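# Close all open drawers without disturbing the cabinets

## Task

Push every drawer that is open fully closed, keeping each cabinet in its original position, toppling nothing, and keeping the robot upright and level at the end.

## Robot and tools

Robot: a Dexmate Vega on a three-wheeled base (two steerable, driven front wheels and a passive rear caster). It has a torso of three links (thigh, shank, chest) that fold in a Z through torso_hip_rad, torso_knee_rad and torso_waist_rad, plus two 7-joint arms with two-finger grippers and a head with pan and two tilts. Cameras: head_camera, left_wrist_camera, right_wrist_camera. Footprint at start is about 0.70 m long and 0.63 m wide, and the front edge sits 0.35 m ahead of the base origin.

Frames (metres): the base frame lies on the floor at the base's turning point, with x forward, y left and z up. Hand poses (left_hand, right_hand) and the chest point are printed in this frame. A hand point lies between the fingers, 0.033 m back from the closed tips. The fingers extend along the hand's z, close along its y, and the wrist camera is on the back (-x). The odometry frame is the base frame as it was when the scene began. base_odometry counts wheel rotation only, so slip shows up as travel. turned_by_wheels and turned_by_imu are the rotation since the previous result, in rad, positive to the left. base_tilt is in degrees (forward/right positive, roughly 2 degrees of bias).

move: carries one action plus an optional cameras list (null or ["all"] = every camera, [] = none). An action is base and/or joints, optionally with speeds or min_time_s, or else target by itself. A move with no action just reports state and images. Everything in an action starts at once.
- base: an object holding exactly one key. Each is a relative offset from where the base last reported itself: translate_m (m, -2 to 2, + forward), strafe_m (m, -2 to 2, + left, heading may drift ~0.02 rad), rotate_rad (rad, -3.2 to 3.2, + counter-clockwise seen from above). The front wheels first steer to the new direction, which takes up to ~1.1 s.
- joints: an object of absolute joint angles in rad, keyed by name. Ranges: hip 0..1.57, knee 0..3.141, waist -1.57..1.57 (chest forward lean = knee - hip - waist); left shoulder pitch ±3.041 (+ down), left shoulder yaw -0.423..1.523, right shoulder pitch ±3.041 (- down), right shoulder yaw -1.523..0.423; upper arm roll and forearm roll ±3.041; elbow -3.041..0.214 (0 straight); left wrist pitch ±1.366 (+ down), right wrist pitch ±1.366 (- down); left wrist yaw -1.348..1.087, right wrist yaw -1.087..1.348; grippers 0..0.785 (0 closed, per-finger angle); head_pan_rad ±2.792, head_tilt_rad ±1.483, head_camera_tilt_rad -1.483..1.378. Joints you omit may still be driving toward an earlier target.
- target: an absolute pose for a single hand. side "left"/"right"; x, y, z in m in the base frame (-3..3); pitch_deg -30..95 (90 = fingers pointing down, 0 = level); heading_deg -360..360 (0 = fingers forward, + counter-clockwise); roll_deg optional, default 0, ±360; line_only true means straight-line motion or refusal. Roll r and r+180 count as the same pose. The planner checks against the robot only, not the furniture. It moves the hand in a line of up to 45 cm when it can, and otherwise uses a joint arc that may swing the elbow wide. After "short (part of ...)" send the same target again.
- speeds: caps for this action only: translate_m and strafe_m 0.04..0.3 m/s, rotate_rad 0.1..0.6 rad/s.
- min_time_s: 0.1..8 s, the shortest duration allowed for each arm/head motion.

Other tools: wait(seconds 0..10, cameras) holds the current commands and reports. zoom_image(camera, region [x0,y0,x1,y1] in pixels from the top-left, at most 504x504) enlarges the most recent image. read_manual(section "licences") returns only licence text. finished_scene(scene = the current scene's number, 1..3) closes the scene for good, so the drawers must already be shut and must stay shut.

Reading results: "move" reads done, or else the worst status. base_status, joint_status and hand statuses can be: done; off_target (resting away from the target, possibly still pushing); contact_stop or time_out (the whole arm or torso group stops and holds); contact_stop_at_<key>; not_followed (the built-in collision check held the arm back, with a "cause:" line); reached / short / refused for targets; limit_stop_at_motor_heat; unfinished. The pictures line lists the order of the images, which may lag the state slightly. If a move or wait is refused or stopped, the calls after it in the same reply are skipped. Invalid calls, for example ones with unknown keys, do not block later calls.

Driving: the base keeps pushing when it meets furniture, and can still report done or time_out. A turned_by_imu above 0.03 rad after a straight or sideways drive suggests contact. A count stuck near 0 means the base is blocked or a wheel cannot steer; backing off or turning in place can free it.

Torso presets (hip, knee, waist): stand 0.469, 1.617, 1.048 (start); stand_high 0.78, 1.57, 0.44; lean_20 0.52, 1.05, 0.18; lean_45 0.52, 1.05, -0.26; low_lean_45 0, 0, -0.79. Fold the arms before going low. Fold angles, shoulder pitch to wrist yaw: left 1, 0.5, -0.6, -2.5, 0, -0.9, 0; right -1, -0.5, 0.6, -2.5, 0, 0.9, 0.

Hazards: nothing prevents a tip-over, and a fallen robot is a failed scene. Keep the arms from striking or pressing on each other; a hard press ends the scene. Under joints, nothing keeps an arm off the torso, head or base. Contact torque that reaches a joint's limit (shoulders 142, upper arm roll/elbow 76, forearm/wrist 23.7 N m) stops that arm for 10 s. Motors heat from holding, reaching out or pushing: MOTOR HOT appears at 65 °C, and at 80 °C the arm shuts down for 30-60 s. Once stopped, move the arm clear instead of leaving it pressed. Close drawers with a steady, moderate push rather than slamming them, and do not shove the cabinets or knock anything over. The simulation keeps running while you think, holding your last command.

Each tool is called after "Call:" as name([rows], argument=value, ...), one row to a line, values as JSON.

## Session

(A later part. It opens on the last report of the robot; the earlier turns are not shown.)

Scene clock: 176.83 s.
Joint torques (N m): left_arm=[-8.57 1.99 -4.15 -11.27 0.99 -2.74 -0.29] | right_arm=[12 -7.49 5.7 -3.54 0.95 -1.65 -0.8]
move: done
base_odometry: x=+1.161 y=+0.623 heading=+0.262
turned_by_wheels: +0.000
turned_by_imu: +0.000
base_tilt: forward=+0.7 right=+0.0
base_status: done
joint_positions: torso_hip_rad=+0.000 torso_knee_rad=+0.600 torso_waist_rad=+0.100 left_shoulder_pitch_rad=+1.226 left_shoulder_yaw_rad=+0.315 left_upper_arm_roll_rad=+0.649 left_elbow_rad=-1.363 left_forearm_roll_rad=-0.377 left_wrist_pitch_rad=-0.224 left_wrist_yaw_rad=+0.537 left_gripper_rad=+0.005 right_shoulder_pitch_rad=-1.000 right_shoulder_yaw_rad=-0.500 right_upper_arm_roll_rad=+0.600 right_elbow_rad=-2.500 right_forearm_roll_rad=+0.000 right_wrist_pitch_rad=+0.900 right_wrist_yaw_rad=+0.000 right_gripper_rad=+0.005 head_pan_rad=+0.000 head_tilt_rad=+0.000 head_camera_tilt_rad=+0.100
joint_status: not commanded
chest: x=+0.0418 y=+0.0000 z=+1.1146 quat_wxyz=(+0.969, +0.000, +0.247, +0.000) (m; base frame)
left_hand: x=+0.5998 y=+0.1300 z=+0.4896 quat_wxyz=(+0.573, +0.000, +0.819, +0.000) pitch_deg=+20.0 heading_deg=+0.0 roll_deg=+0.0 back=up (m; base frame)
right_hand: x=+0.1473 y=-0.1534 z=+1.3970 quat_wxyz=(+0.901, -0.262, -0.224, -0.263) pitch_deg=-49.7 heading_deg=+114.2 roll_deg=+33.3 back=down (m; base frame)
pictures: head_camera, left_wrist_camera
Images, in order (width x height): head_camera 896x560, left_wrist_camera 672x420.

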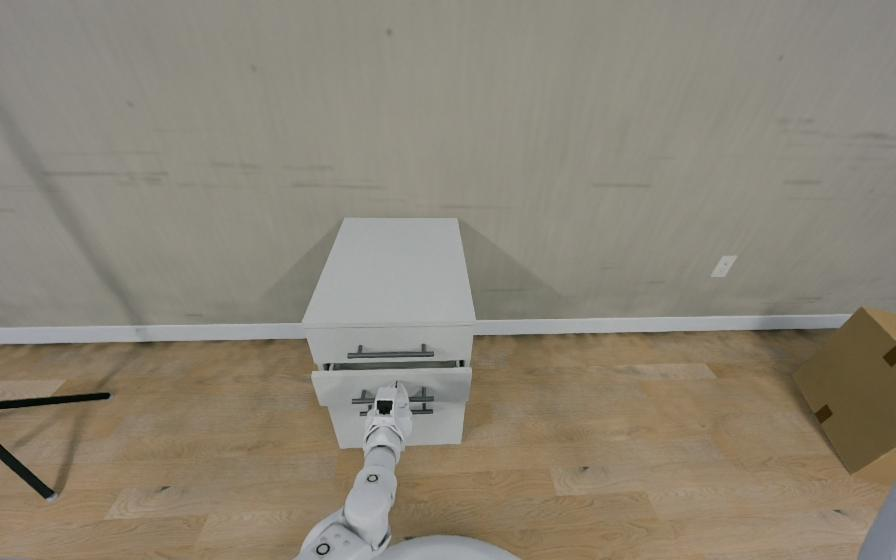

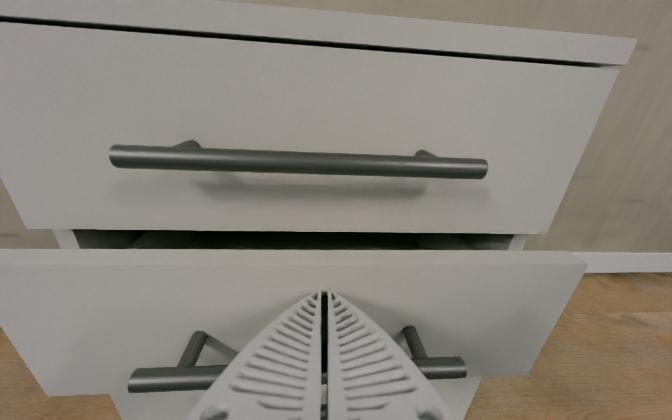

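Call:
move(base={"translate_m": 0.02}, speeds={"translate_m": 0.05}, cameras=["left_wrist_camera"])

Call:
move(base={"translate_m": 0.01}, speeds={"translate_m": 0.04}, cameras=["head_camera", "left_wrist_camera"])

Scene clock: 181.93 s.
Joint torques (N m): left_arm=[-8.99 -1.46 -4.26 -12.51 0.24 -3.74 -0.15] | right_arm=[11.59 -6.56 5.55 -3 1.03 -1.81 -0.8]
move: done
base_odometry: x=+1.181 y=+0.628 heading=+0.262
turned_by_wheels: +0.000
turned_by_imu: +0.000
base_tilt: forward=+0.6 right=-0.1
base_status: done
joint_positions: torso_hip_rad=+0.000 torso_knee_rad=+0.600 torso_waist_rad=+0.100 left_shoulder_pitch_rad=+1.226 left_shoulder_yaw_rad=+0.315 left_upper_arm_roll_rad=+0.649 left_elbow_rad=-1.363 left_forearm_roll_rad=-0.377 left_wrist_pitch_rad=-0.224 left_wrist_yaw_rad=+0.537 left_gripper_rad=+0.005 right_shoulder_pitch_rad=-1.000 right_shoulder_yaw_rad=-0.500 right_upper_arm_roll_rad=+0.600 right_elbow_rad=-2.500 right_forearm_roll_rad=+0.000 right_wrist_pitch_rad=+0.900 right_wrist_yaw_rad=+0.000 right_gripper_rad=+0.005 head_pan_rad=+0.000 head_tilt_rad=+0.000 head_camera_tilt_rad=+0.100
joint_status: not commanded
chest: x=+0.0418 y=+0.0000 z=+1.1146 quat_wxyz=(+0.969, +0.000, +0.247, +0.000) (m; base frame)
left_hand: x=+0.5998 y=+0.1300 z=+0.4896 quat_wxyz=(+0.573, +0.000, +0.819, +0.000) pitch_deg=+20.0 heading_deg=+0.0 roll_deg=+0.0 back=up (m; base frame)
right_hand: x=+0.1474 y=-0.1534 z=+1.3970 quat_wxyz=(+0.901, -0.262, -0.224, -0.263) pitch_deg=-49.7 heading_deg=+114.2 roll_deg=+33.3 back=down (m; base frame)
pictures: left_wrist_camera
Images, in order (width x height): left_wrist_camera 672x420.

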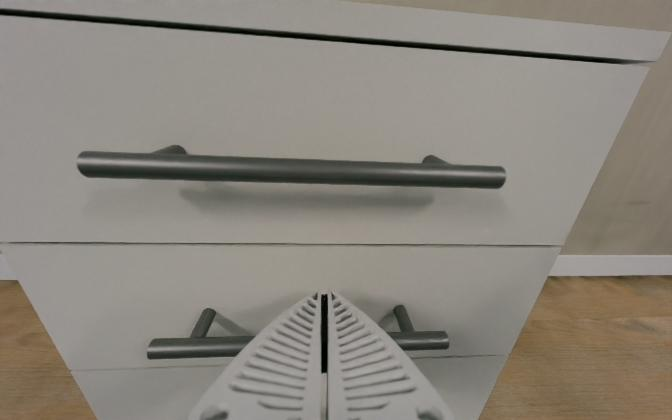

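Scene clock: 182.93 s.
Joint torques (N m): left_arm=[-7.52 -0.47 -2.35 -12.29 0.56 -3.84 -0.05] | right_arm=[11.95 -7.12 5.53 -3.58 0.97 -2.01 -0.81]
move: done
base_odometry: x=+1.190 y=+0.631 heading=+0.261
turned_by_wheels: +0.000
turned_by_imu: +0.000
base_tilt: forward=+0.7 right=-0.1
base_status: done
joint_positions: torso_hip_rad=+0.000 torso_knee_rad=+0.600 torso_waist_rad=+0.100 left_shoulder_pitch_rad=+1.226 left_shoulder_yaw_rad=+0.315 left_upper_arm_roll_rad=+0.649 left_elbow_rad=-1.363 left_forearm_roll_rad=-0.377 left_wrist_pitch_rad=-0.224 left_wrist_yaw_rad=+0.537 left_gripper_rad=+0.005 right_shoulder_pitch_rad=-1.000 right_shoulder_yaw_rad=-0.500 right_upper_arm_roll_rad=+0.600 right_elbow_rad=-2.500 right_forearm_roll_rad=+0.000 right_wrist_pitch_rad=+0.900 right_wrist_yaw_rad=+0.000 right_gripper_rad=+0.005 head_pan_rad=+0.000 head_tilt_rad=+0.000 head_camera_tilt_rad=+0.100
joint_status: not commanded
chest: x=+0.0418 y=+0.0000 z=+1.1146 quat_wxyz=(+0.969, +0.000, +0.247, +0.000) (m; base frame)
left_hand: x=+0.5998 y=+0.1300 z=+0.4896 quat_wxyz=(+0.573, +0.000, +0.819, +0.000) pitch_deg=+20.0 heading_deg=+0.0 roll_deg=+0.0 back=up (m; base frame)
right_hand: x=+0.1473 y=-0.1534 z=+1.3970 quat_wxyz=(+0.901, -0.262, -0.224, -0.263) pitch_deg=-49.7 heading_deg=+114.2 roll_deg=+33.3 back=down (m; base frame)
pictures: head_camera, left_wrist_camera
Images, in order (width x height): head_camera 896x560, left_wrist_camera 672x420.

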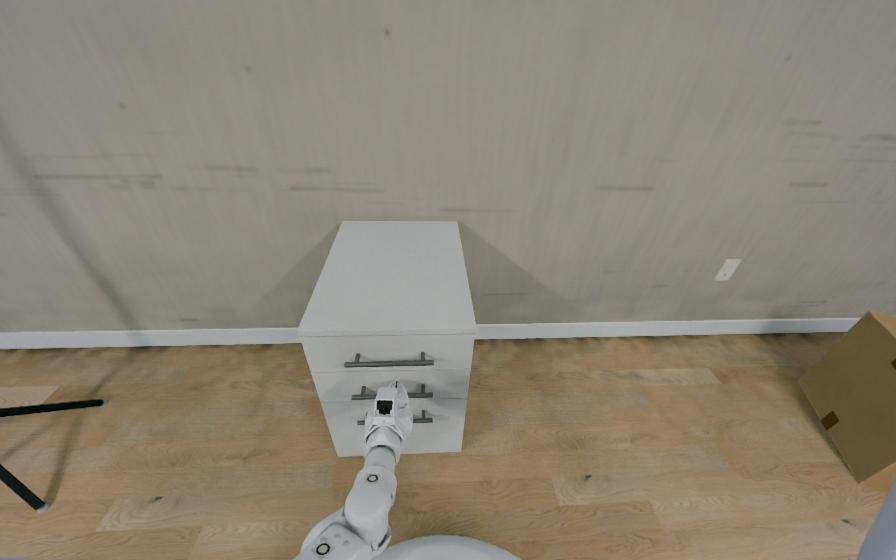

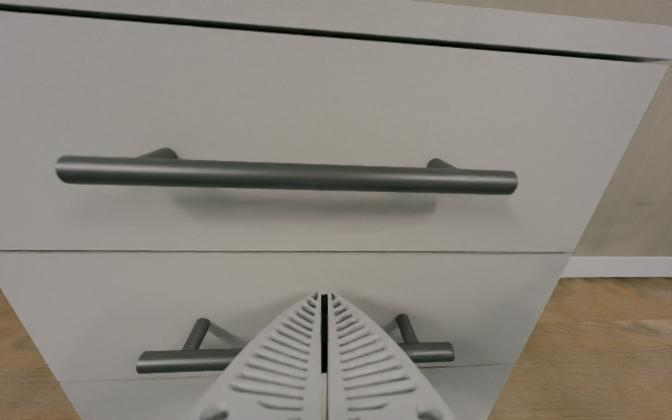

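Call:
zoom_image(camera="left_wrist_camera", region=[440, 180, 672, 340])

Call:
zoom_image(camera="head_camera", region=[280, 310, 500, 470])

Scaled by 2.172 from the camera's 672x420 image, which has a finer 960x600 frame.

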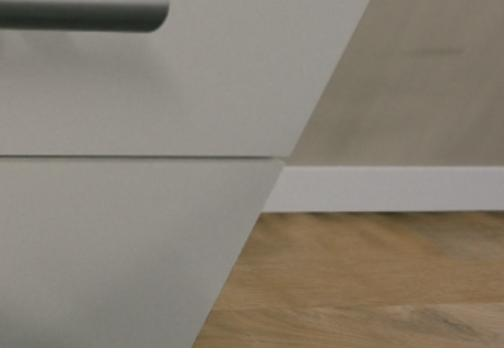

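Scaled by 2.291 from the camera's 896x560 image, which has a finer 960x600 frame.

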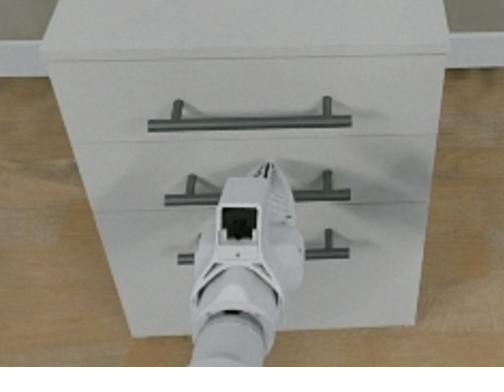

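Call:
move(base={"translate_m": -0.6}, cameras=["head_camera"])

Call:
move(base={"rotate_rad": 1.58}, cameras=["head_camera"])

Scene clock: 209.50 s.
Joint torques (N m): left_arm=[-9.18 -1.27 -2.85 -14.02 1.09 -2.92 -0.16] | right_arm=[11.88 -7.28 5.67 -2.83 1.06 -1.68 -0.71]
move: done
base_odometry: x=+0.611 y=+0.474 heading=+0.261
turned_by_wheels: +0.000
turned_by_imu: +0.001
base_tilt: forward=+0.7 right=+0.0
base_status: done
joint_positions: torso_hip_rad=+0.000 torso_knee_rad=+0.600 torso_waist_rad=+0.100 left_shoulder_pitch_rad=+1.226 left_shoulder_yaw_rad=+0.315 left_upper_arm_roll_rad=+0.649 left_elbow_rad=-1.363 left_forearm_roll_rad=-0.377 left_wrist_pitch_rad=-0.224 left_wrist_yaw_rad=+0.537 left_gripper_rad=+0.005 right_shoulder_pitch_rad=-1.000 right_shoulder_yaw_rad=-0.500 right_upper_arm_roll_rad=+0.600 right_elbow_rad=-2.500 right_forearm_roll_rad=+0.000 right_wrist_pitch_rad=+0.900 right_wrist_yaw_rad=+0.000 right_gripper_rad=+0.005 head_pan_rad=+0.000 head_tilt_rad=+0.000 head_camera_tilt_rad=+0.100
joint_status: not commanded
chest: x=+0.0418 y=+0.0000 z=+1.1146 quat_wxyz=(+0.969, +0.000, +0.247, +0.000) (m; base frame)
left_hand: x=+0.5998 y=+0.1300 z=+0.4896 quat_wxyz=(+0.573, +0.000, +0.819, +0.000) pitch_deg=+20.0 heading_deg=+0.0 roll_deg=+0.0 back=up (m; base frame)
right_hand: x=+0.1473 y=-0.1534 z=+1.3970 quat_wxyz=(+0.901, -0.262, -0.224, -0.263) pitch_deg=-49.7 heading_deg=+114.2 roll_deg=+33.3 back=down (m; base frame)
pictures: head_camera
Images, in order (width x height): head_camera 896x560.

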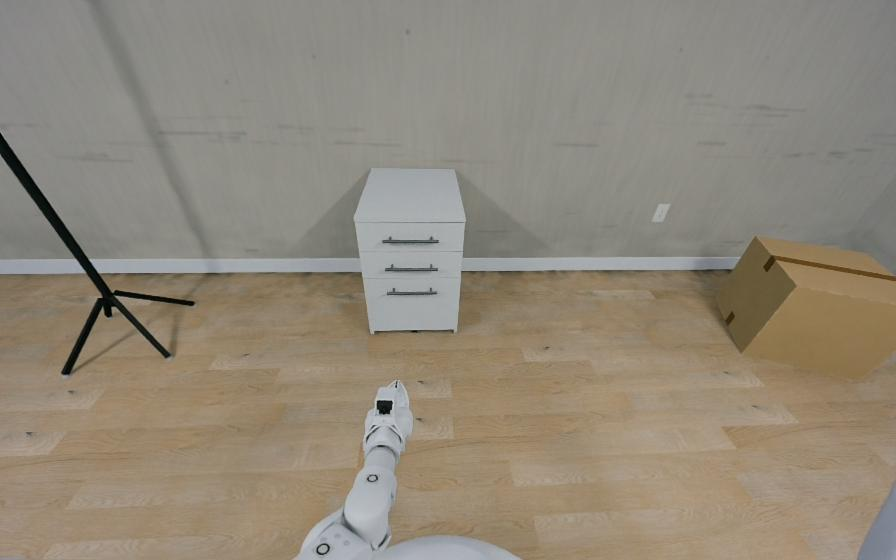

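Scene clock: 213.73 s.
Joint torques (N m): left_arm=[-9.78 3.1 -3.88 -11.51 0.6 -2.12 -0.23] | right_arm=[11.82 -7.05 5.55 -3.12 1.01 -1.55 -0.72]
move: done
base_odometry: x=+0.612 y=+0.473 heading=+1.843
turned_by_wheels: +1.582
turned_by_imu: +1.550
base_tilt: forward=+0.6 right=+0.0
base_status: done
joint_positions: torso_hip_rad=+0.000 torso_knee_rad=+0.600 torso_waist_rad=+0.100 left_shoulder_pitch_rad=+1.226 left_shoulder_yaw_rad=+0.315 left_upper_arm_roll_rad=+0.649 left_elbow_rad=-1.363 left_forearm_roll_rad=-0.377 left_wrist_pitch_rad=-0.224 left_wrist_yaw_rad=+0.537 left_gripper_rad=+0.005 right_shoulder_pitch_rad=-1.000 right_shoulder_yaw_rad=-0.500 right_upper_arm_roll_rad=+0.600 right_elbow_rad=-2.500 right_forearm_roll_rad=+0.000 right_wrist_pitch_rad=+0.900 right_wrist_yaw_rad=+0.000 right_gripper_rad=+0.005 head_pan_rad=+0.000 head_tilt_rad=+0.000 head_camera_tilt_rad=+0.100
joint_status: not commanded
chest: x=+0.0418 y=+0.0000 z=+1.1146 quat_wxyz=(+0.969, +0.000, +0.247, +0.000) (m; base frame)
left_hand: x=+0.5998 y=+0.1300 z=+0.4896 quat_wxyz=(+0.573, +0.000, +0.819, +0.000) pitch_deg=+20.0 heading_deg=+0.0 roll_deg=+0.0 back=up (m; base frame)
right_hand: x=+0.1473 y=-0.1534 z=+1.3970 quat_wxyz=(+0.901, -0.262, -0.224, -0.263) pitch_deg=-49.7 heading_deg=+114.2 roll_deg=+33.3 back=down (m; base frame)
pictures: head_camera
Images, in order (width x height): head_camera 896x560.

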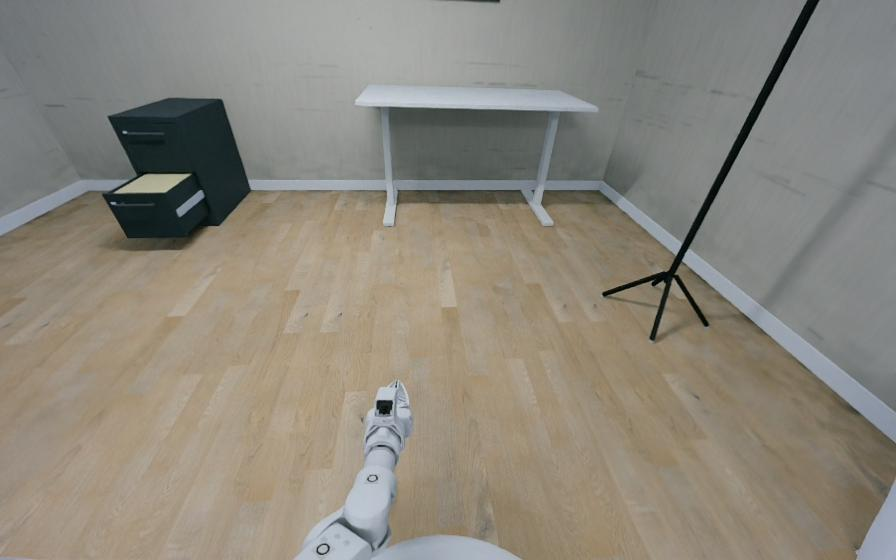

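Call:
move(base={"strafe_m": 1.85}, cameras=["head_camera"])

Call:
move(base={"translate_m": 1.2}, cameras=["head_camera"])

Scene clock: 231.77 s.
Joint torques (N m): left_arm=[-6.93 -2.16 -2.73 -12.8 0.97 -3.03 -0.13] | right_arm=[12.28 -7.69 5.77 -3.55 1.1 -2.17 -0.76]
move: done
base_odometry: x=-1.157 y=-0.052 heading=+1.870
turned_by_wheels: +0.027
turned_by_imu: +0.014
base_tilt: forward=+0.6 right=+0.0
base_status: done
joint_positions: torso_hip_rad=+0.000 torso_knee_rad=+0.600 torso_waist_rad=+0.100 left_shoulder_pitch_rad=+1.226 left_shoulder_yaw_rad=+0.315 left_upper_arm_roll_rad=+0.649 left_elbow_rad=-1.363 left_forearm_roll_rad=-0.377 left_wrist_pitch_rad=-0.224 left_wrist_yaw_rad=+0.537 left_gripper_rad=+0.005 right_shoulder_pitch_rad=-1.000 right_shoulder_yaw_rad=-0.500 right_upper_arm_roll_rad=+0.600 right_elbow_rad=-2.500 right_forearm_roll_rad=+0.000 right_wrist_pitch_rad=+0.900 right_wrist_yaw_rad=+0.000 right_gripper_rad=+0.005 head_pan_rad=+0.000 head_tilt_rad=+0.000 head_camera_tilt_rad=+0.100
joint_status: not commanded
chest: x=+0.0418 y=+0.0000 z=+1.1146 quat_wxyz=(+0.969, +0.000, +0.247, +0.000) (m; base frame)
left_hand: x=+0.5998 y=+0.1300 z=+0.4896 quat_wxyz=(+0.573, +0.000, +0.819, +0.000) pitch_deg=+20.0 heading_deg=+0.0 roll_deg=+0.0 back=up (m; base frame)
right_hand: x=+0.1473 y=-0.1534 z=+1.3970 quat_wxyz=(+0.901, -0.262, -0.224, -0.263) pitch_deg=-49.7 heading_deg=+114.2 roll_deg=+33.3 back=down (m; base frame)
pictures: head_camera
Images, in order (width x height): head_camera 896x560.

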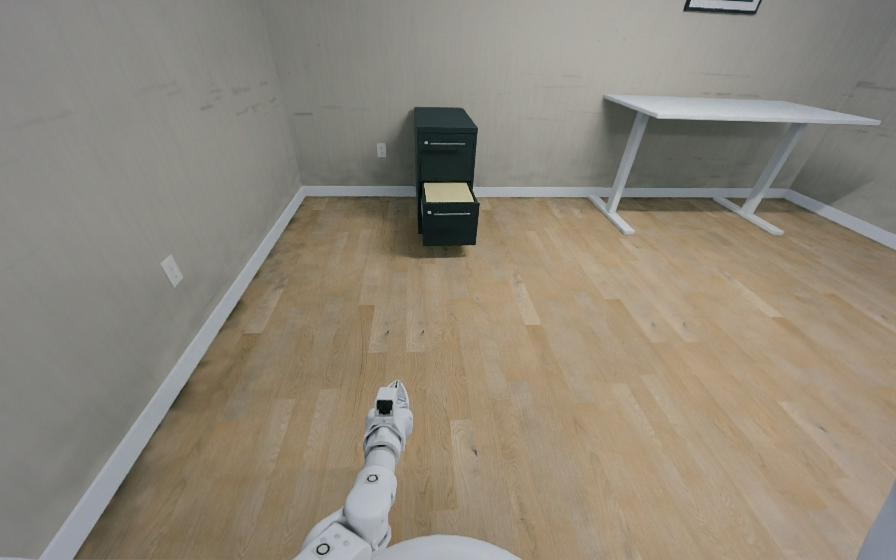

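Scene clock: 237.93 s.
Joint torques (N m): left_arm=[-9.87 1.86 -2.54 -11.54 1.08 -3.53 -0.2] | right_arm=[12.26 -7.19 5.53 -3.51 1 -1.75 -0.69]
move: done
base_odometry: x=-1.514 y=+1.094 heading=+1.869
turned_by_wheels: +0.000
turned_by_imu: -0.001
base_tilt: forward=+0.7 right=+0.0
base_status: done
joint_positions: torso_hip_rad=+0.000 torso_knee_rad=+0.600 torso_waist_rad=+0.100 left_shoulder_pitch_rad=+1.226 left_shoulder_yaw_rad=+0.315 left_upper_arm_roll_rad=+0.649 left_elbow_rad=-1.363 left_forearm_roll_rad=-0.377 left_wrist_pitch_rad=-0.224 left_wrist_yaw_rad=+0.537 left_gripper_rad=+0.005 right_shoulder_pitch_rad=-1.000 right_shoulder_yaw_rad=-0.500 right_upper_arm_roll_rad=+0.600 right_elbow_rad=-2.500 right_forearm_roll_rad=+0.000 right_wrist_pitch_rad=+0.900 right_wrist_yaw_rad=+0.000 right_gripper_rad=+0.005 head_pan_rad=+0.000 head_tilt_rad=+0.000 head_camera_tilt_rad=+0.100
joint_status: not commanded
chest: x=+0.0418 y=+0.0000 z=+1.1146 quat_wxyz=(+0.969, +0.000, +0.247, +0.000) (m; base frame)
left_hand: x=+0.5998 y=+0.1300 z=+0.4896 quat_wxyz=(+0.573, +0.000, +0.819, +0.000) pitch_deg=+20.0 heading_deg=+0.0 roll_deg=+0.0 back=up (m; base frame)
right_hand: x=+0.1474 y=-0.1534 z=+1.3970 quat_wxyz=(+0.901, -0.262, -0.224, -0.263) pitch_deg=-49.7 heading_deg=+114.2 roll_deg=+33.3 back=down (m; base frame)
pictures: head_camera
Images, in order (width x height): head_camera 896x560.

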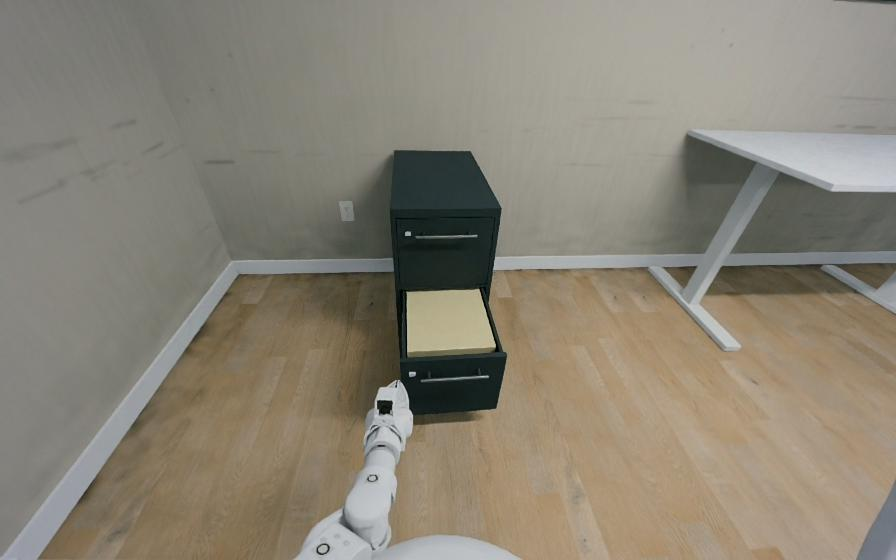

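Call:
move(base={"rotate_rad": 0.09}, joints={"torso_hip_rad": 0.0, "torso_knee_rad": 0.4, "torso_waist_rad": -0.3, "head_camera_tilt_rad": -0.1}, cameras=[])

Call:
move(base={"strafe_m": -0.2}, cameras=[])

Call:
move(target={"side": "left", "x": 0.57, "y": 0.13, "z": 0.27, "pitch_deg": 40, "heading_deg": 0}, cameras=["head_camera", "left_wrist_camera"])

Scene clock: 275.80 s.
Joint torques (N m): left_arm=[82.65 -30.55 110.38 102.59 3.3 14.4 0.11] | right_arm=[10.66 -7.9 6.33 -4.43 1.33 -1.67 -1.12]
Motor temperatures (°C): left_arm=[39 31 53 55 34 49 35] | right_arm=[30 28 30 31 34 35 35]
move: done
TORQUE FAULT: left_elbow_rad reached its load limit. The left arm stopped for 10 seconds, dropped its targets and accepts commands again: back off and push less far. Before the stop ended, the hold on left_elbow_rad was turned back by 3.0 degrees, the way its load pushed it. The stop added 9.0 s to the call and to motion_time.
base_odometry: x=-1.513 y=+1.094 heading=+1.959
turned_by_wheels: +0.090
turned_by_imu: +0.089
base_tilt: forward=+0.7 right=+0.0
base_status: done
joint_positions: torso_hip_rad=+0.000 torso_knee_rad=+0.400 torso_waist_rad=-0.297 left_shoulder_pitch_rad=+1.220 left_shoulder_yaw_rad=+0.317 left_upper_arm_roll_rad=+0.636 left_elbow_rad=-1.440 left_forearm_roll_rad=-0.379 left_wrist_pitch_rad=-0.233 left_wrist_yaw_rad=+0.537 left_gripper_rad=+0.005 right_shoulder_pitch_rad=-1.000 right_shoulder_yaw_rad=-0.500 right_upper_arm_roll_rad=+0.600 right_elbow_rad=-2.500 right_forearm_roll_rad=+0.000 right_wrist_pitch_rad=+0.900 right_wrist_yaw_rad=+0.000 right_gripper_rad=+0.005 head_pan_rad=+0.000 head_tilt_rad=+0.000 head_camera_tilt_rad=-0.100
joint_status: all done
chest: x=+0.0646 y=+0.0000 z=+1.0128 quat_wxyz=(+0.940, +0.000, +0.342, +0.000) (m; base frame)
left_hand: x=+0.5215 y=+0.1185 z=+0.3348 quat_wxyz=(+0.522, -0.017, +0.852, -0.019) pitch_deg=+27.0 heading_deg=-0.9 roll_deg=-3.2 back=up (m; base frame)
right_hand: x=+0.2234 y=-0.1534 z=+1.2691 quat_wxyz=(+0.919, -0.287, -0.134, -0.236) pitch_deg=-53.1 heading_deg=+100.6 roll_deg=+50.6 back=down (m; base frame)
pictures: none
ARM HIT: the robot struck itself hard.
No camera images: "cameras" was empty.

not run: a stop came earlier in this reply.

not run: a stop came earlier in this reply.

Call:
move(joints={"torso_knee_rad": 0.6, "torso_waist_rad": 0.1}, cameras=["head_camera"])

Scene clock: 285.87 s.
Joint torques (N m): left_arm=[-5.55 -1.27 -0.15 -13.24 0.79 -2.38 0.05] | right_arm=[10.75 -6 5.45 -2.97 1.06 -1.39 -0.93]
move: done
TORQUE FAULT: left_elbow_rad reached its load limit. The left arm stopped for 10 seconds, dropped its targets and accepts commands again: back off and push less far. The left arm was already stopped when this call's commands were due to start, so it ran none of them. The stop added 4.5 s to the call and to motion_time.
base_odometry: x=-1.513 y=+1.094 heading=+1.959
turned_by_wheels: +0.000
turned_by_imu: +0.002
base_tilt: forward=+0.6 right=-0.1
base_status: not commanded
joint_positions: torso_hip_rad=+0.000 torso_knee_rad=+0.600 torso_waist_rad=+0.100 left_shoulder_pitch_rad=+1.220 left_shoulder_yaw_rad=+0.317 left_upper_arm_roll_rad=+0.636 left_elbow_rad=-1.440 left_forearm_roll_rad=-0.379 left_wrist_pitch_rad=-0.233 left_wrist_yaw_rad=+0.537 left_gripper_rad=+0.005 right_shoulder_pitch_rad=-1.000 right_shoulder_yaw_rad=-0.500 right_upper_arm_roll_rad=+0.600 right_elbow_rad=-2.500 right_forearm_roll_rad=+0.000 right_wrist_pitch_rad=+0.900 right_wrist_yaw_rad=+0.000 right_gripper_rad=+0.005 head_pan_rad=+0.000 head_tilt_rad=+0.000 head_camera_tilt_rad=-0.100
joint_status: all done
chest: x=+0.0418 y=+0.0000 z=+1.1145 quat_wxyz=(+0.969, +0.000, +0.247, +0.000) (m; base frame)
left_hand: x=+0.6226 y=+0.1187 z=+0.5389 quat_wxyz=(+0.604, -0.016, +0.797, -0.020) pitch_deg=+15.7 heading_deg=-0.8 roll_deg=-3.0 back=up (m; base frame)
right_hand: x=+0.1473 y=-0.1534 z=+1.3969 quat_wxyz=(+0.901, -0.262, -0.224, -0.263) pitch_deg=-49.7 heading_deg=+114.2 roll_deg=+33.3 back=down (m; base frame)
pictures: head_camera
Images, in order (width x height): head_camera 896x560.

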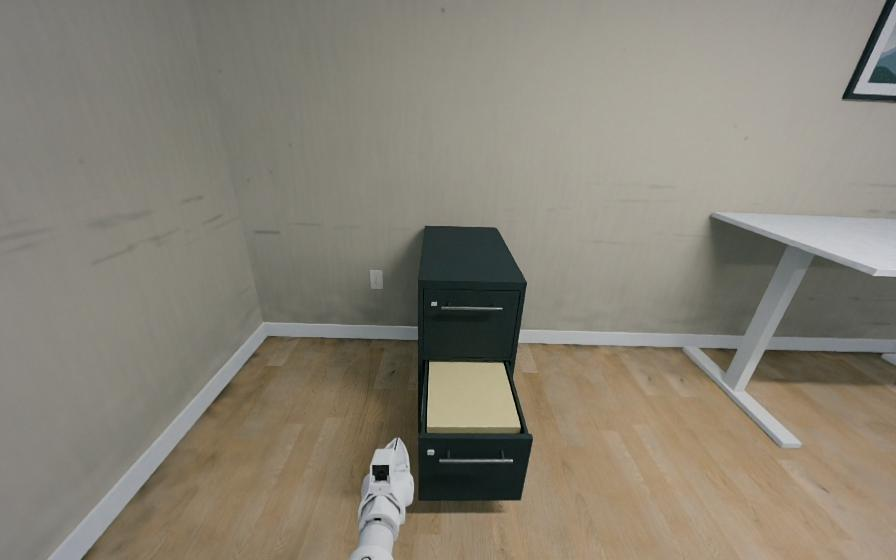

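Call:
move(target={"side": "left", "x": 0.6, "y": 0.13, "z": 0.75, "pitch_deg": 0, "heading_deg": 0}, cameras=[])

Call:
move(base={"strafe_m": -0.2}, cameras=[])

Call:
move(joints={"torso_hip_rad": 0.0, "torso_knee_rad": 0.4, "torso_waist_rad": -0.3})

Scene clock: 295.27 s.
Joint torques (N m): left_arm=[-3.07 1.35 -6.61 -14.17 0.71 -2.45 0.59] | right_arm=[12.44 -7.48 5.6 -2.32 1 -2.13 -0.9]
Motor temperatures (°C): left_arm=[35 31 46 49 34 44 35] | right_arm=[30 28 30 31 34 35 35]
move: done
base_odometry: x=-1.513 y=+1.094 heading=+1.959
turned_by_wheels: +0.000
turned_by_imu: +0.001
base_tilt: forward=+0.7 right=-0.1
base_status: not commanded
joint_positions: torso_hip_rad=+0.000 torso_knee_rad=+0.600 torso_waist_rad=+0.100 left_shoulder_pitch_rad=+1.390 left_shoulder_yaw_rad=+0.515 left_upper_arm_roll_rad=+0.582 left_elbow_rad=-2.026 left_forearm_roll_rad=-0.224 left_wrist_pitch_rad=-0.101 left_wrist_yaw_rad=+0.706 left_gripper_rad=+0.005 right_shoulder_pitch_rad=-1.000 right_shoulder_yaw_rad=-0.500 right_upper_arm_roll_rad=+0.600 right_elbow_rad=-2.500 right_forearm_roll_rad=+0.000 right_wrist_pitch_rad=+0.900 right_wrist_yaw_rad=+0.000 right_gripper_rad=+0.005 head_pan_rad=+0.000 head_tilt_rad=+0.000 head_camera_tilt_rad=-0.100
joint_status: not commanded
chest: x=+0.0418 y=+0.0000 z=+1.1145 quat_wxyz=(+0.969, +0.000, +0.247, +0.000) (m; base frame)
left_hand: x=+0.6004 y=+0.1298 z=+0.7473 quat_wxyz=(+0.706, +0.000, +0.708, +0.000) pitch_deg=+0.2 heading_deg=+0.0 roll_deg=+0.0 back=up (m; base frame)
left_hand_status: reached (straight line, planned for 2.2 s): 3 mm and 0.2 deg off.
right_hand: x=+0.1473 y=-0.1534 z=+1.3969 quat_wxyz=(+0.901, -0.262, -0.224, -0.263) pitch_deg=-49.7 heading_deg=+114.2 roll_deg=+33.3 back=down (m; base frame)
pictures: none
No camera images: "cameras" was empty.

Scene clock: 298.07 s.
Joint torques (N m): left_arm=[-1.18 4.14 -5.57 -14.26 0.88 -2.46 0.47] | right_arm=[10.78 -6.32 5.27 -3.51 1.18 -1.21 -0.8]
move: done
base_odometry: x=-1.329 y=+1.170 heading=+1.956
turned_by_wheels: -0.003
turned_by_imu: -0.002
base_tilt: forward=+0.7 right=+0.0
base_status: done
joint_positions: torso_hip_rad=+0.000 torso_knee_rad=+0.600 torso_waist_rad=+0.100 left_shoulder_pitch_rad=+1.391 left_shoulder_yaw_rad=+0.517 left_upper_arm_roll_rad=+0.581 left_elbow_rad=-2.032 left_forearm_roll_rad=-0.222 left_wrist_pitch_rad=-0.099 left_wrist_yaw_rad=+0.708 left_gripper_rad=+0.005 right_shoulder_pitch_rad=-1.000 right_shoulder_yaw_rad=-0.500 right_upper_arm_roll_rad=+0.600 right_elbow_rad=-2.500 right_forearm_roll_rad=+0.000 right_wrist_pitch_rad=+0.900 right_wrist_yaw_rad=+0.000 right_gripper_rad=+0.005 head_pan_rad=+0.000 head_tilt_rad=+0.000 head_camera_tilt_rad=-0.100
joint_status: not commanded
chest: x=+0.0418 y=+0.0000 z=+1.1146 quat_wxyz=(+0.969, +0.000, +0.247, +0.000) (m; base frame)
left_hand: x=+0.6000 y=+0.1299 z=+0.7498 quat_wxyz=(+0.707, +0.000, +0.707, +0.000) pitch_deg=+0.0 heading_deg=+0.0 roll_deg=+0.0 back=up (m; base frame)
right_hand: x=+0.1474 y=-0.1534 z=+1.3969 quat_wxyz=(+0.901, -0.262, -0.224, -0.263) pitch_deg=-49.7 heading_deg=+114.2 roll_deg=+33.3 back=down (m; base frame)
pictures: none
No camera images: "cameras" was empty.

Scene clock: 300.83 s.
Joint torques (N m): left_arm=[0.01 1.7 -5.59 -16.13 0.97 -1.58 0.49] | right_arm=[8.51 -7.41 6.87 -3.78 1.29 -1.73 -1]
move: done
base_odometry: x=-1.329 y=+1.170 heading=+1.956
turned_by_wheels: +0.000
turned_by_imu: +0.000
base_tilt: forward=+0.7 right=+0.0
base_status: not commanded
joint_positions: torso_hip_rad=+0.000 torso_knee_rad=+0.400 torso_waist_rad=-0.300 left_shoulder_pitch_rad=+1.391 left_shoulder_yaw_rad=+0.517 left_upper_arm_roll_rad=+0.581 left_elbow_rad=-2.032 left_forearm_roll_rad=-0.222 left_wrist_pitch_rad=-0.099 left_wrist_yaw_rad=+0.708 left_gripper_rad=+0.005 right_shoulder_pitch_rad=-1.000 right_shoulder_yaw_rad=-0.500 right_upper_arm_roll_rad=+0.600 right_elbow_rad=-2.500 right_forearm_roll_rad=+0.000 right_wrist_pitch_rad=+0.900 right_wrist_yaw_rad=+0.000 right_gripper_rad=+0.005 head_pan_rad=+0.000 head_tilt_rad=+0.000 head_camera_tilt_rad=-0.100
joint_status: all done
chest: x=+0.0658 y=+0.0000 z=+1.0121 quat_wxyz=(+0.939, +0.000, +0.343, +0.000) (m; base frame)
left_hand: x=+0.5404 y=+0.1299 z=+0.5437 quat_wxyz=(+0.633, +0.000, +0.774, +0.000) pitch_deg=+11.5 heading_deg=+0.0 roll_deg=+0.0 back=up (m; base frame)
right_hand: x=+0.2253 y=-0.1534 z=+1.2679 quat_wxyz=(+0.919, -0.287, -0.133, -0.235) pitch_deg=-53.1 heading_deg=+100.4 roll_deg=+50.9 back=down (m; base frame)
pictures: head_camera, left_wrist_camera, right_wrist_camera
Images, in order (width x height): head_camera 896x560, left_wrist_camera 672x420, right_wrist_camera 672x420.

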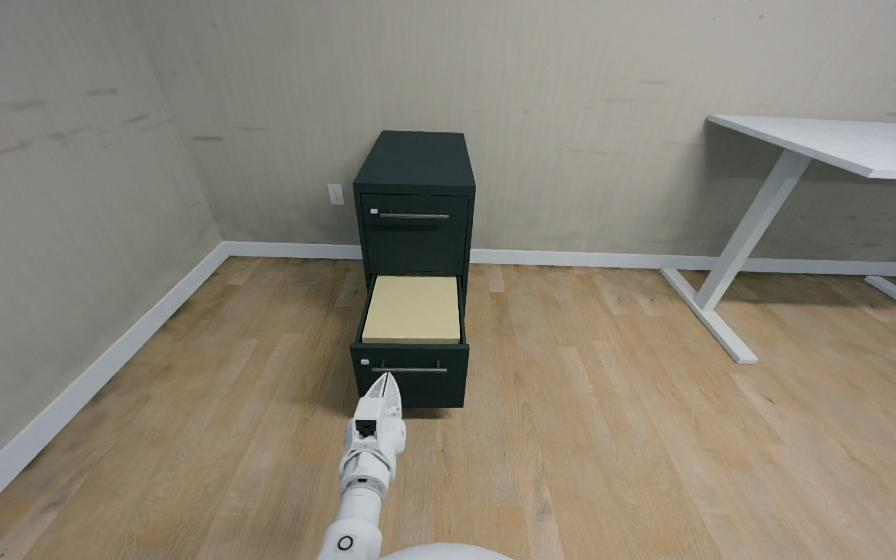

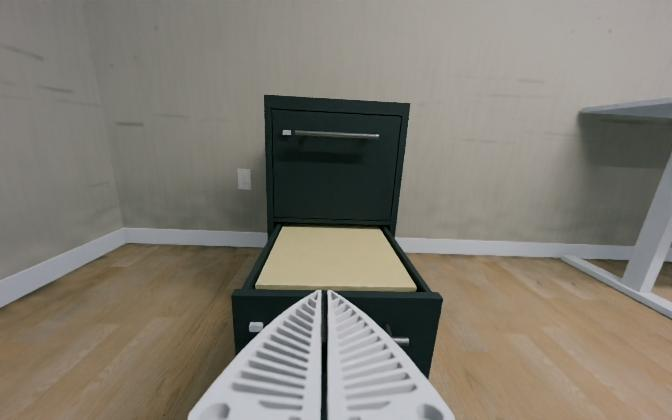

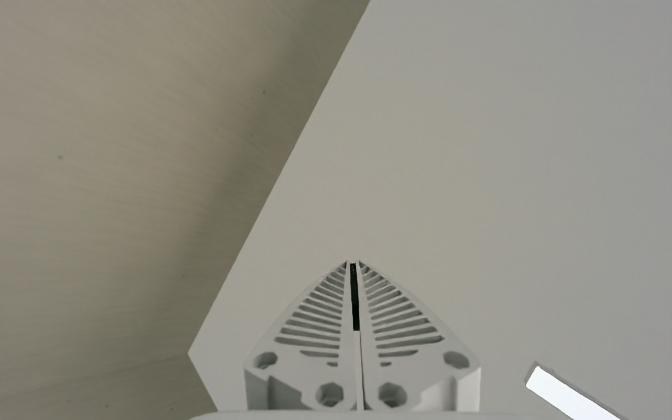

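Call:
move(target={"side": "left", "x": 0.57, "y": 0.12, "z": 0.27, "pitch_deg": 38, "heading_deg": 0}, cameras=["head_camera", "left_wrist_camera"])

Scene clock: 303.93 s.
Joint torques (N m): left_arm=[0.15 0.44 -4.09 -14.84 1.5 -2.31 0.16] | right_arm=[10.06 -8.05 6.32 -4.12 1.37 -0.91 -1.06]
move: refused
base_odometry: x=-1.329 y=+1.170 heading=+1.956
turned_by_wheels: +0.000
turned_by_imu: +0.001
base_tilt: forward=+0.7 right=+0.0
base_status: not commanded
joint_positions: torso_hip_rad=+0.000 torso_knee_rad=+0.400 torso_waist_rad=-0.300 left_shoulder_pitch_rad=+1.391 left_shoulder_yaw_rad=+0.517 left_upper_arm_roll_rad=+0.581 left_elbow_rad=-2.032 left_forearm_roll_rad=-0.222 left_wrist_pitch_rad=-0.099 left_wrist_yaw_rad=+0.708 left_gripper_rad=+0.005 right_shoulder_pitch_rad=-1.000 right_shoulder_yaw_rad=-0.500 right_upper_arm_roll_rad=+0.600 right_elbow_rad=-2.500 right_forearm_roll_rad=+0.000 right_wrist_pitch_rad=+0.900 right_wrist_yaw_rad=+0.000 right_gripper_rad=+0.005 head_pan_rad=+0.000 head_tilt_rad=+0.000 head_camera_tilt_rad=-0.100
joint_status: not commanded
chest: x=+0.0658 y=+0.0000 z=+1.0121 quat_wxyz=(+0.939, +0.000, +0.343, +0.000) (m; base frame)
left_hand: x=+0.5404 y=+0.1299 z=+0.5437 quat_wxyz=(+0.633, +0.000, +0.774, +0.000) pitch_deg=+11.5 heading_deg=+0.0 roll_deg=+0.0 back=up (m; base frame)
left_hand_status: refused: the best posture that gets there brings the left wrist within 1.7 cm of the torso (limit 2.6). Nothing moved.
right_hand: x=+0.2253 y=-0.1534 z=+1.2679 quat_wxyz=(+0.919, -0.287, -0.133, -0.235) pitch_deg=-53.1 heading_deg=+100.4 roll_deg=+50.9 back=down (m; base frame)
pictures: head_camera, left_wrist_camera
Images, in order (width x height): head_camera 896x560, left_wrist_camera 672x420.

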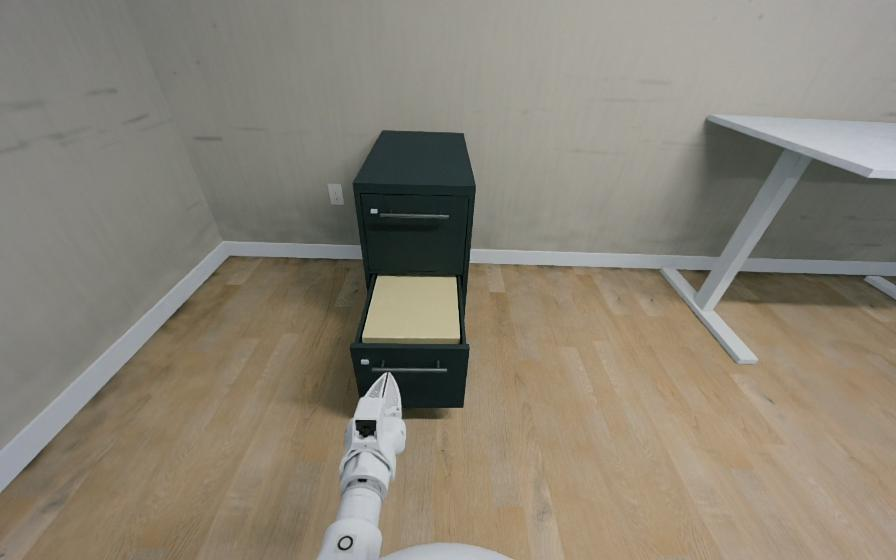

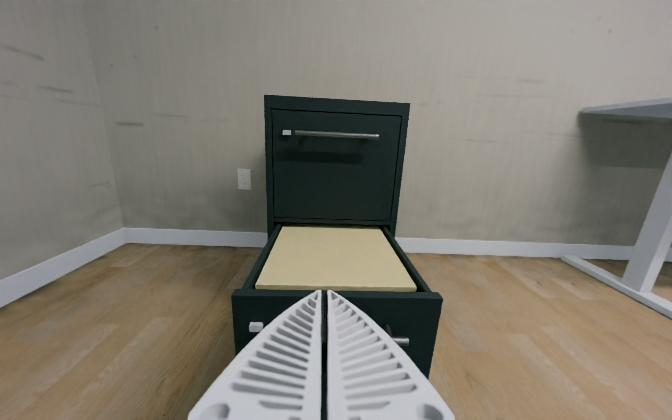

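Call:
move(target={"side": "left", "x": 0.65, "y": 0.13, "z": 0.28, "pitch_deg": 38, "heading_deg": 0}, cameras=["head_camera", "left_wrist_camera"])

Scene clock: 312.37 s.
Joint torques (N m): left_arm=[-15.17 -5.98 -0.96 -10.69 0.37 -1.98 0] | right_arm=[9.77 -6.78 6.43 -3.4 1.29 -1.59 -0.91]
Motor temperatures (°C): left_arm=[32 31 41 43 34 41 35] | right_arm=[30 28 30 31 34 35 35]
move: done
base_odometry: x=-1.329 y=+1.170 heading=+1.956
turned_by_wheels: +0.000
turned_by_imu: +0.001
base_tilt: forward=+0.6 right=-0.1
base_status: not commanded
joint_positions: torso_hip_rad=+0.000 torso_knee_rad=+0.400 torso_waist_rad=-0.300 left_shoulder_pitch_rad=+0.819 left_shoulder_yaw_rad=+0.191 left_upper_arm_roll_rad=+0.589 left_elbow_rad=-1.111 left_forearm_roll_rad=-0.505 left_wrist_pitch_rad=+0.087 left_wrist_yaw_rad=+0.418 left_gripper_rad=+0.005 right_shoulder_pitch_rad=-1.000 right_shoulder_yaw_rad=-0.500 right_upper_arm_roll_rad=+0.600 right_elbow_rad=-2.500 right_forearm_roll_rad=+0.000 right_wrist_pitch_rad=+0.900 right_wrist_yaw_rad=+0.000 right_gripper_rad=+0.005 head_pan_rad=+0.000 head_tilt_rad=+0.000 head_camera_tilt_rad=-0.100
joint_status: not commanded
chest: x=+0.0658 y=+0.0000 z=+1.0121 quat_wxyz=(+0.939, +0.000, +0.343, +0.000) (m; base frame)
left_hand: x=+0.6494 y=+0.1303 z=+0.2807 quat_wxyz=(+0.439, +0.000, +0.898, +0.000) pitch_deg=+37.9 heading_deg=+0.0 roll_deg=+0.0 back=up (m; base frame)
left_hand_status: reached (straight line, planned for 3.2 s): 1 mm and 0.1 deg off.
right_hand: x=+0.2253 y=-0.1534 z=+1.2679 quat_wxyz=(+0.919, -0.287, -0.133, -0.235) pitch_deg=-53.1 heading_deg=+100.4 roll_deg=+50.9 back=down (m; base frame)
pictures: head_camera, left_wrist_camera
Images, in order (width x height): head_camera 896x560, left_wrist_camera 672x420.

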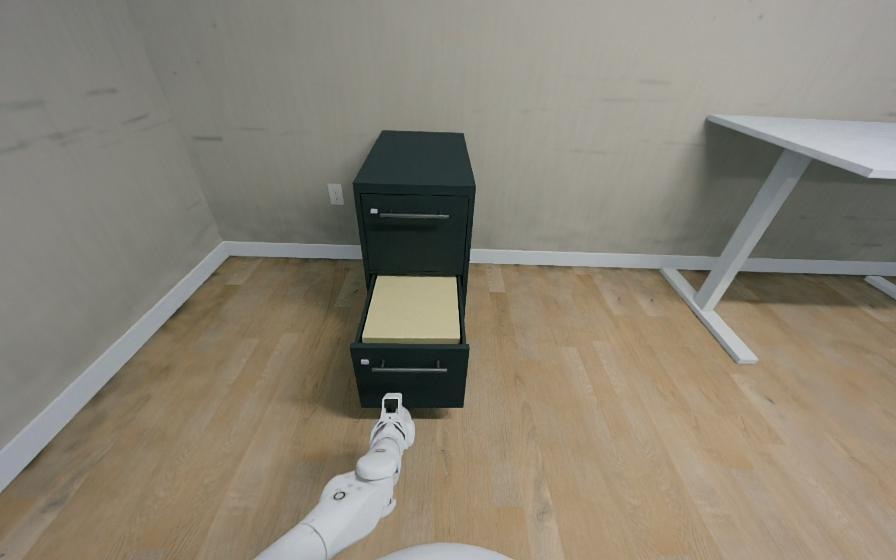

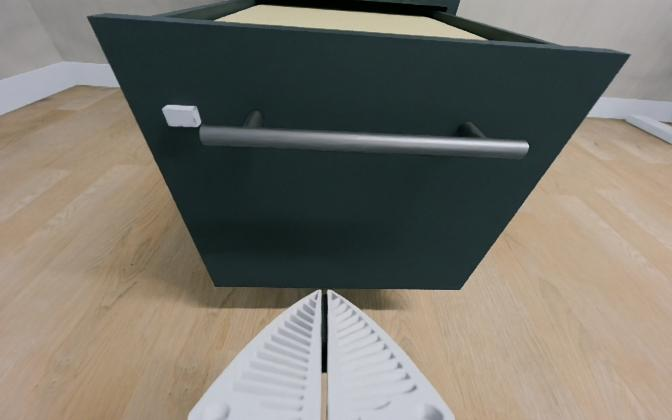

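Call:
move(base={"translate_m": 0.35}, speeds={"translate_m": 0.1}, cameras=["head_camera", "left_wrist_camera"])

Scene clock: 322.90 s.
Joint torques (N m): left_arm=[-13.41 -0.62 -5.67 -11.85 0.73 -1.75 -0.61] | right_arm=[10.2 -7.51 6.35 -3.06 1.28 -1.33 -1]
move: done
base_odometry: x=-1.462 y=+1.494 heading=+1.957
turned_by_wheels: +0.000
turned_by_imu: +0.002
base_tilt: forward=+0.7 right=-0.1
base_status: done
joint_positions: torso_hip_rad=+0.000 torso_knee_rad=+0.400 torso_waist_rad=-0.300 left_shoulder_pitch_rad=+0.816 left_shoulder_yaw_rad=+0.189 left_upper_arm_roll_rad=+0.589 left_elbow_rad=-1.105 left_forearm_roll_rad=-0.506 left_wrist_pitch_rad=+0.087 left_wrist_yaw_rad=+0.417 left_gripper_rad=+0.005 right_shoulder_pitch_rad=-1.000 right_shoulder_yaw_rad=-0.500 right_upper_arm_roll_rad=+0.600 right_elbow_rad=-2.500 right_forearm_roll_rad=+0.000 right_wrist_pitch_rad=+0.900 right_wrist_yaw_rad=+0.000 right_gripper_rad=+0.005 head_pan_rad=+0.000 head_tilt_rad=+0.000 head_camera_tilt_rad=-0.100
joint_status: not commanded
chest: x=+0.0657 y=+0.0000 z=+1.0121 quat_wxyz=(+0.939, +0.000, +0.343, +0.000) (m; base frame)
left_hand: x=+0.6496 y=+0.1300 z=+0.2798 quat_wxyz=(+0.438, +0.000, +0.899, +0.000) pitch_deg=+38.0 heading_deg=+0.0 roll_deg=+0.0 back=up (m; base frame)
right_hand: x=+0.2252 y=-0.1534 z=+1.2679 quat_wxyz=(+0.919, -0.287, -0.133, -0.235) pitch_deg=-53.1 heading_deg=+100.4 roll_deg=+50.9 back=down (m; base frame)
pictures: head_camera, left_wrist_camera
Images, in order (width x height): head_camera 896x560, left_wrist_camera 672x420.

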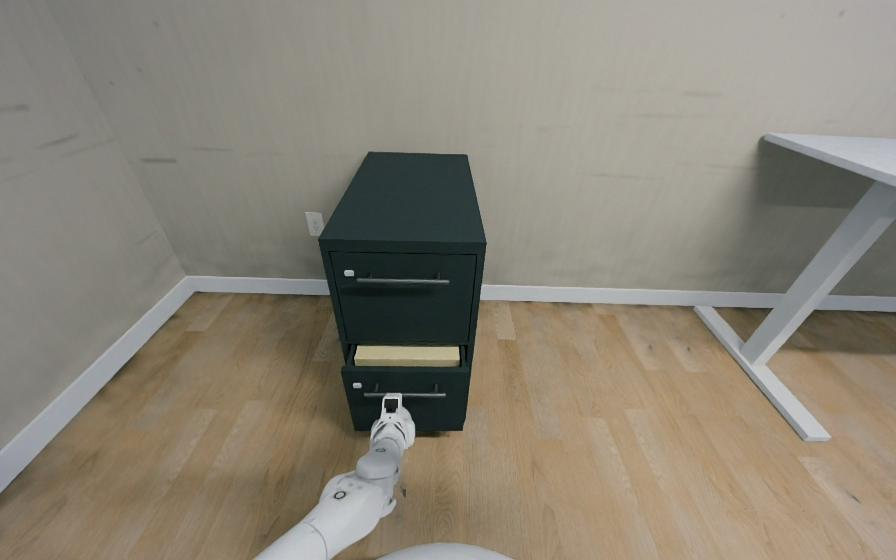

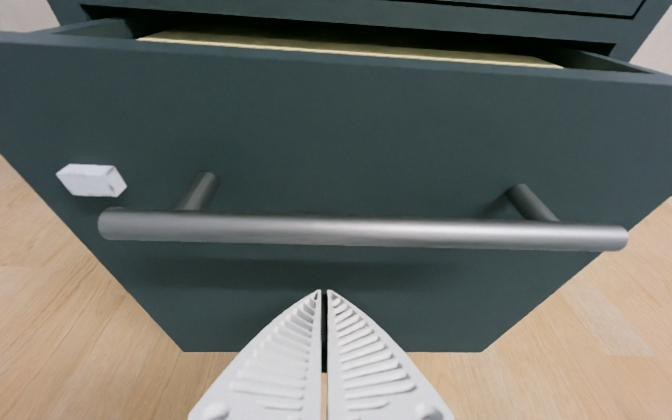

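Call:
move(base={"translate_m": 0.08}, speeds={"translate_m": 0.08}, cameras=["head_camera", "left_wrist_camera"])

Scene clock: 327.67 s.
Joint torques (N m): left_arm=[-10.63 -0.5 -4.73 -11.04 0.77 -2.16 -0.23] | right_arm=[10.38 -7.4 6.63 -4.76 1.29 -0.84 -1.05]
move: done
base_odometry: x=-1.492 y=+1.568 heading=+1.957
turned_by_wheels: +0.000
turned_by_imu: +0.001
base_tilt: forward=+0.8 right=-0.1
base_status: done
joint_positions: torso_hip_rad=+0.000 torso_knee_rad=+0.400 torso_waist_rad=-0.300 left_shoulder_pitch_rad=+0.816 left_shoulder_yaw_rad=+0.189 left_upper_arm_roll_rad=+0.589 left_elbow_rad=-1.105 left_forearm_roll_rad=-0.506 left_wrist_pitch_rad=+0.087 left_wrist_yaw_rad=+0.417 left_gripper_rad=+0.005 right_shoulder_pitch_rad=-1.000 right_shoulder_yaw_rad=-0.500 right_upper_arm_roll_rad=+0.600 right_elbow_rad=-2.500 right_forearm_roll_rad=+0.000 right_wrist_pitch_rad=+0.900 right_wrist_yaw_rad=+0.000 right_gripper_rad=+0.005 head_pan_rad=+0.000 head_tilt_rad=+0.000 head_camera_tilt_rad=-0.100
joint_status: not commanded
chest: x=+0.0657 y=+0.0000 z=+1.0121 quat_wxyz=(+0.939, +0.000, +0.343, +0.000) (m; base frame)
left_hand: x=+0.6496 y=+0.1300 z=+0.2797 quat_wxyz=(+0.438, +0.000, +0.899, +0.000) pitch_deg=+38.0 heading_deg=+0.0 roll_deg=+0.0 back=up (m; base frame)
right_hand: x=+0.2253 y=-0.1534 z=+1.2679 quat_wxyz=(+0.919, -0.287, -0.133, -0.235) pitch_deg=-53.1 heading_deg=+100.4 roll_deg=+50.9 back=down (m; base frame)
pictures: head_camera, left_wrist_camera
Images, in order (width x height): head_camera 896x560, left_wrist_camera 672x420.

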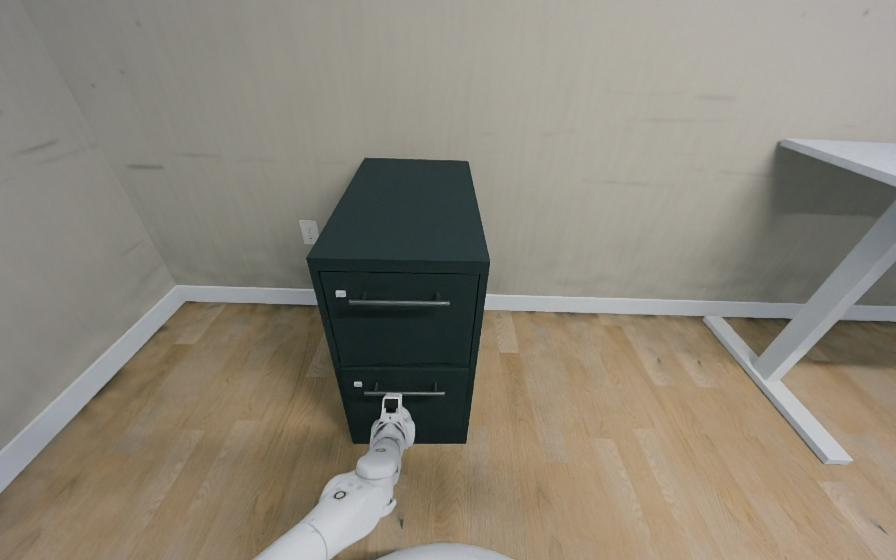

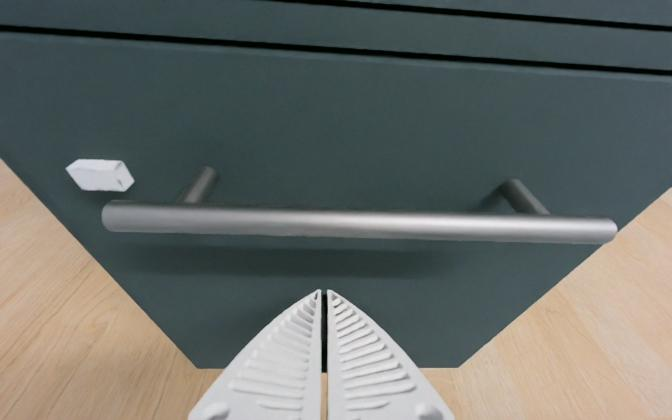

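Call:
zoom_image(camera="head_camera", region=[300, 240, 500, 460])

Call:
zoom_image(camera="left_wrist_camera", region=[400, 0, 672, 160])

Scaled by 2.291 from the camera's 896x560 image, which has a finer 960x600 frame.

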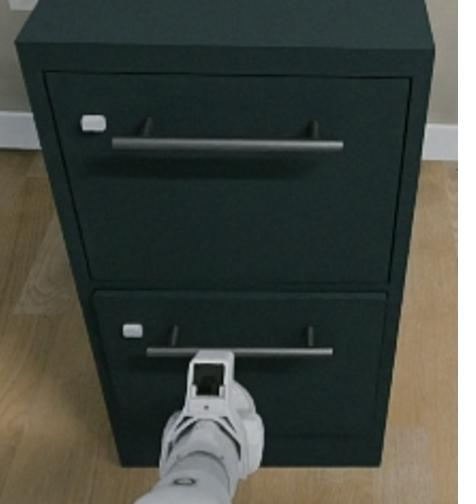

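Scaled by 1.853 from the camera's 672x420 image, which has a finer 960x600 frame.

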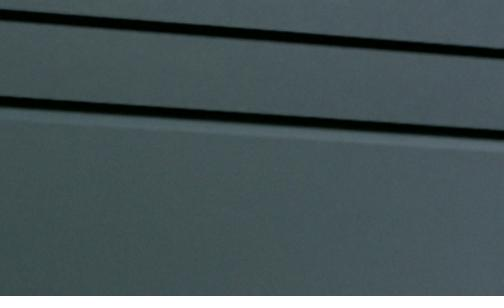

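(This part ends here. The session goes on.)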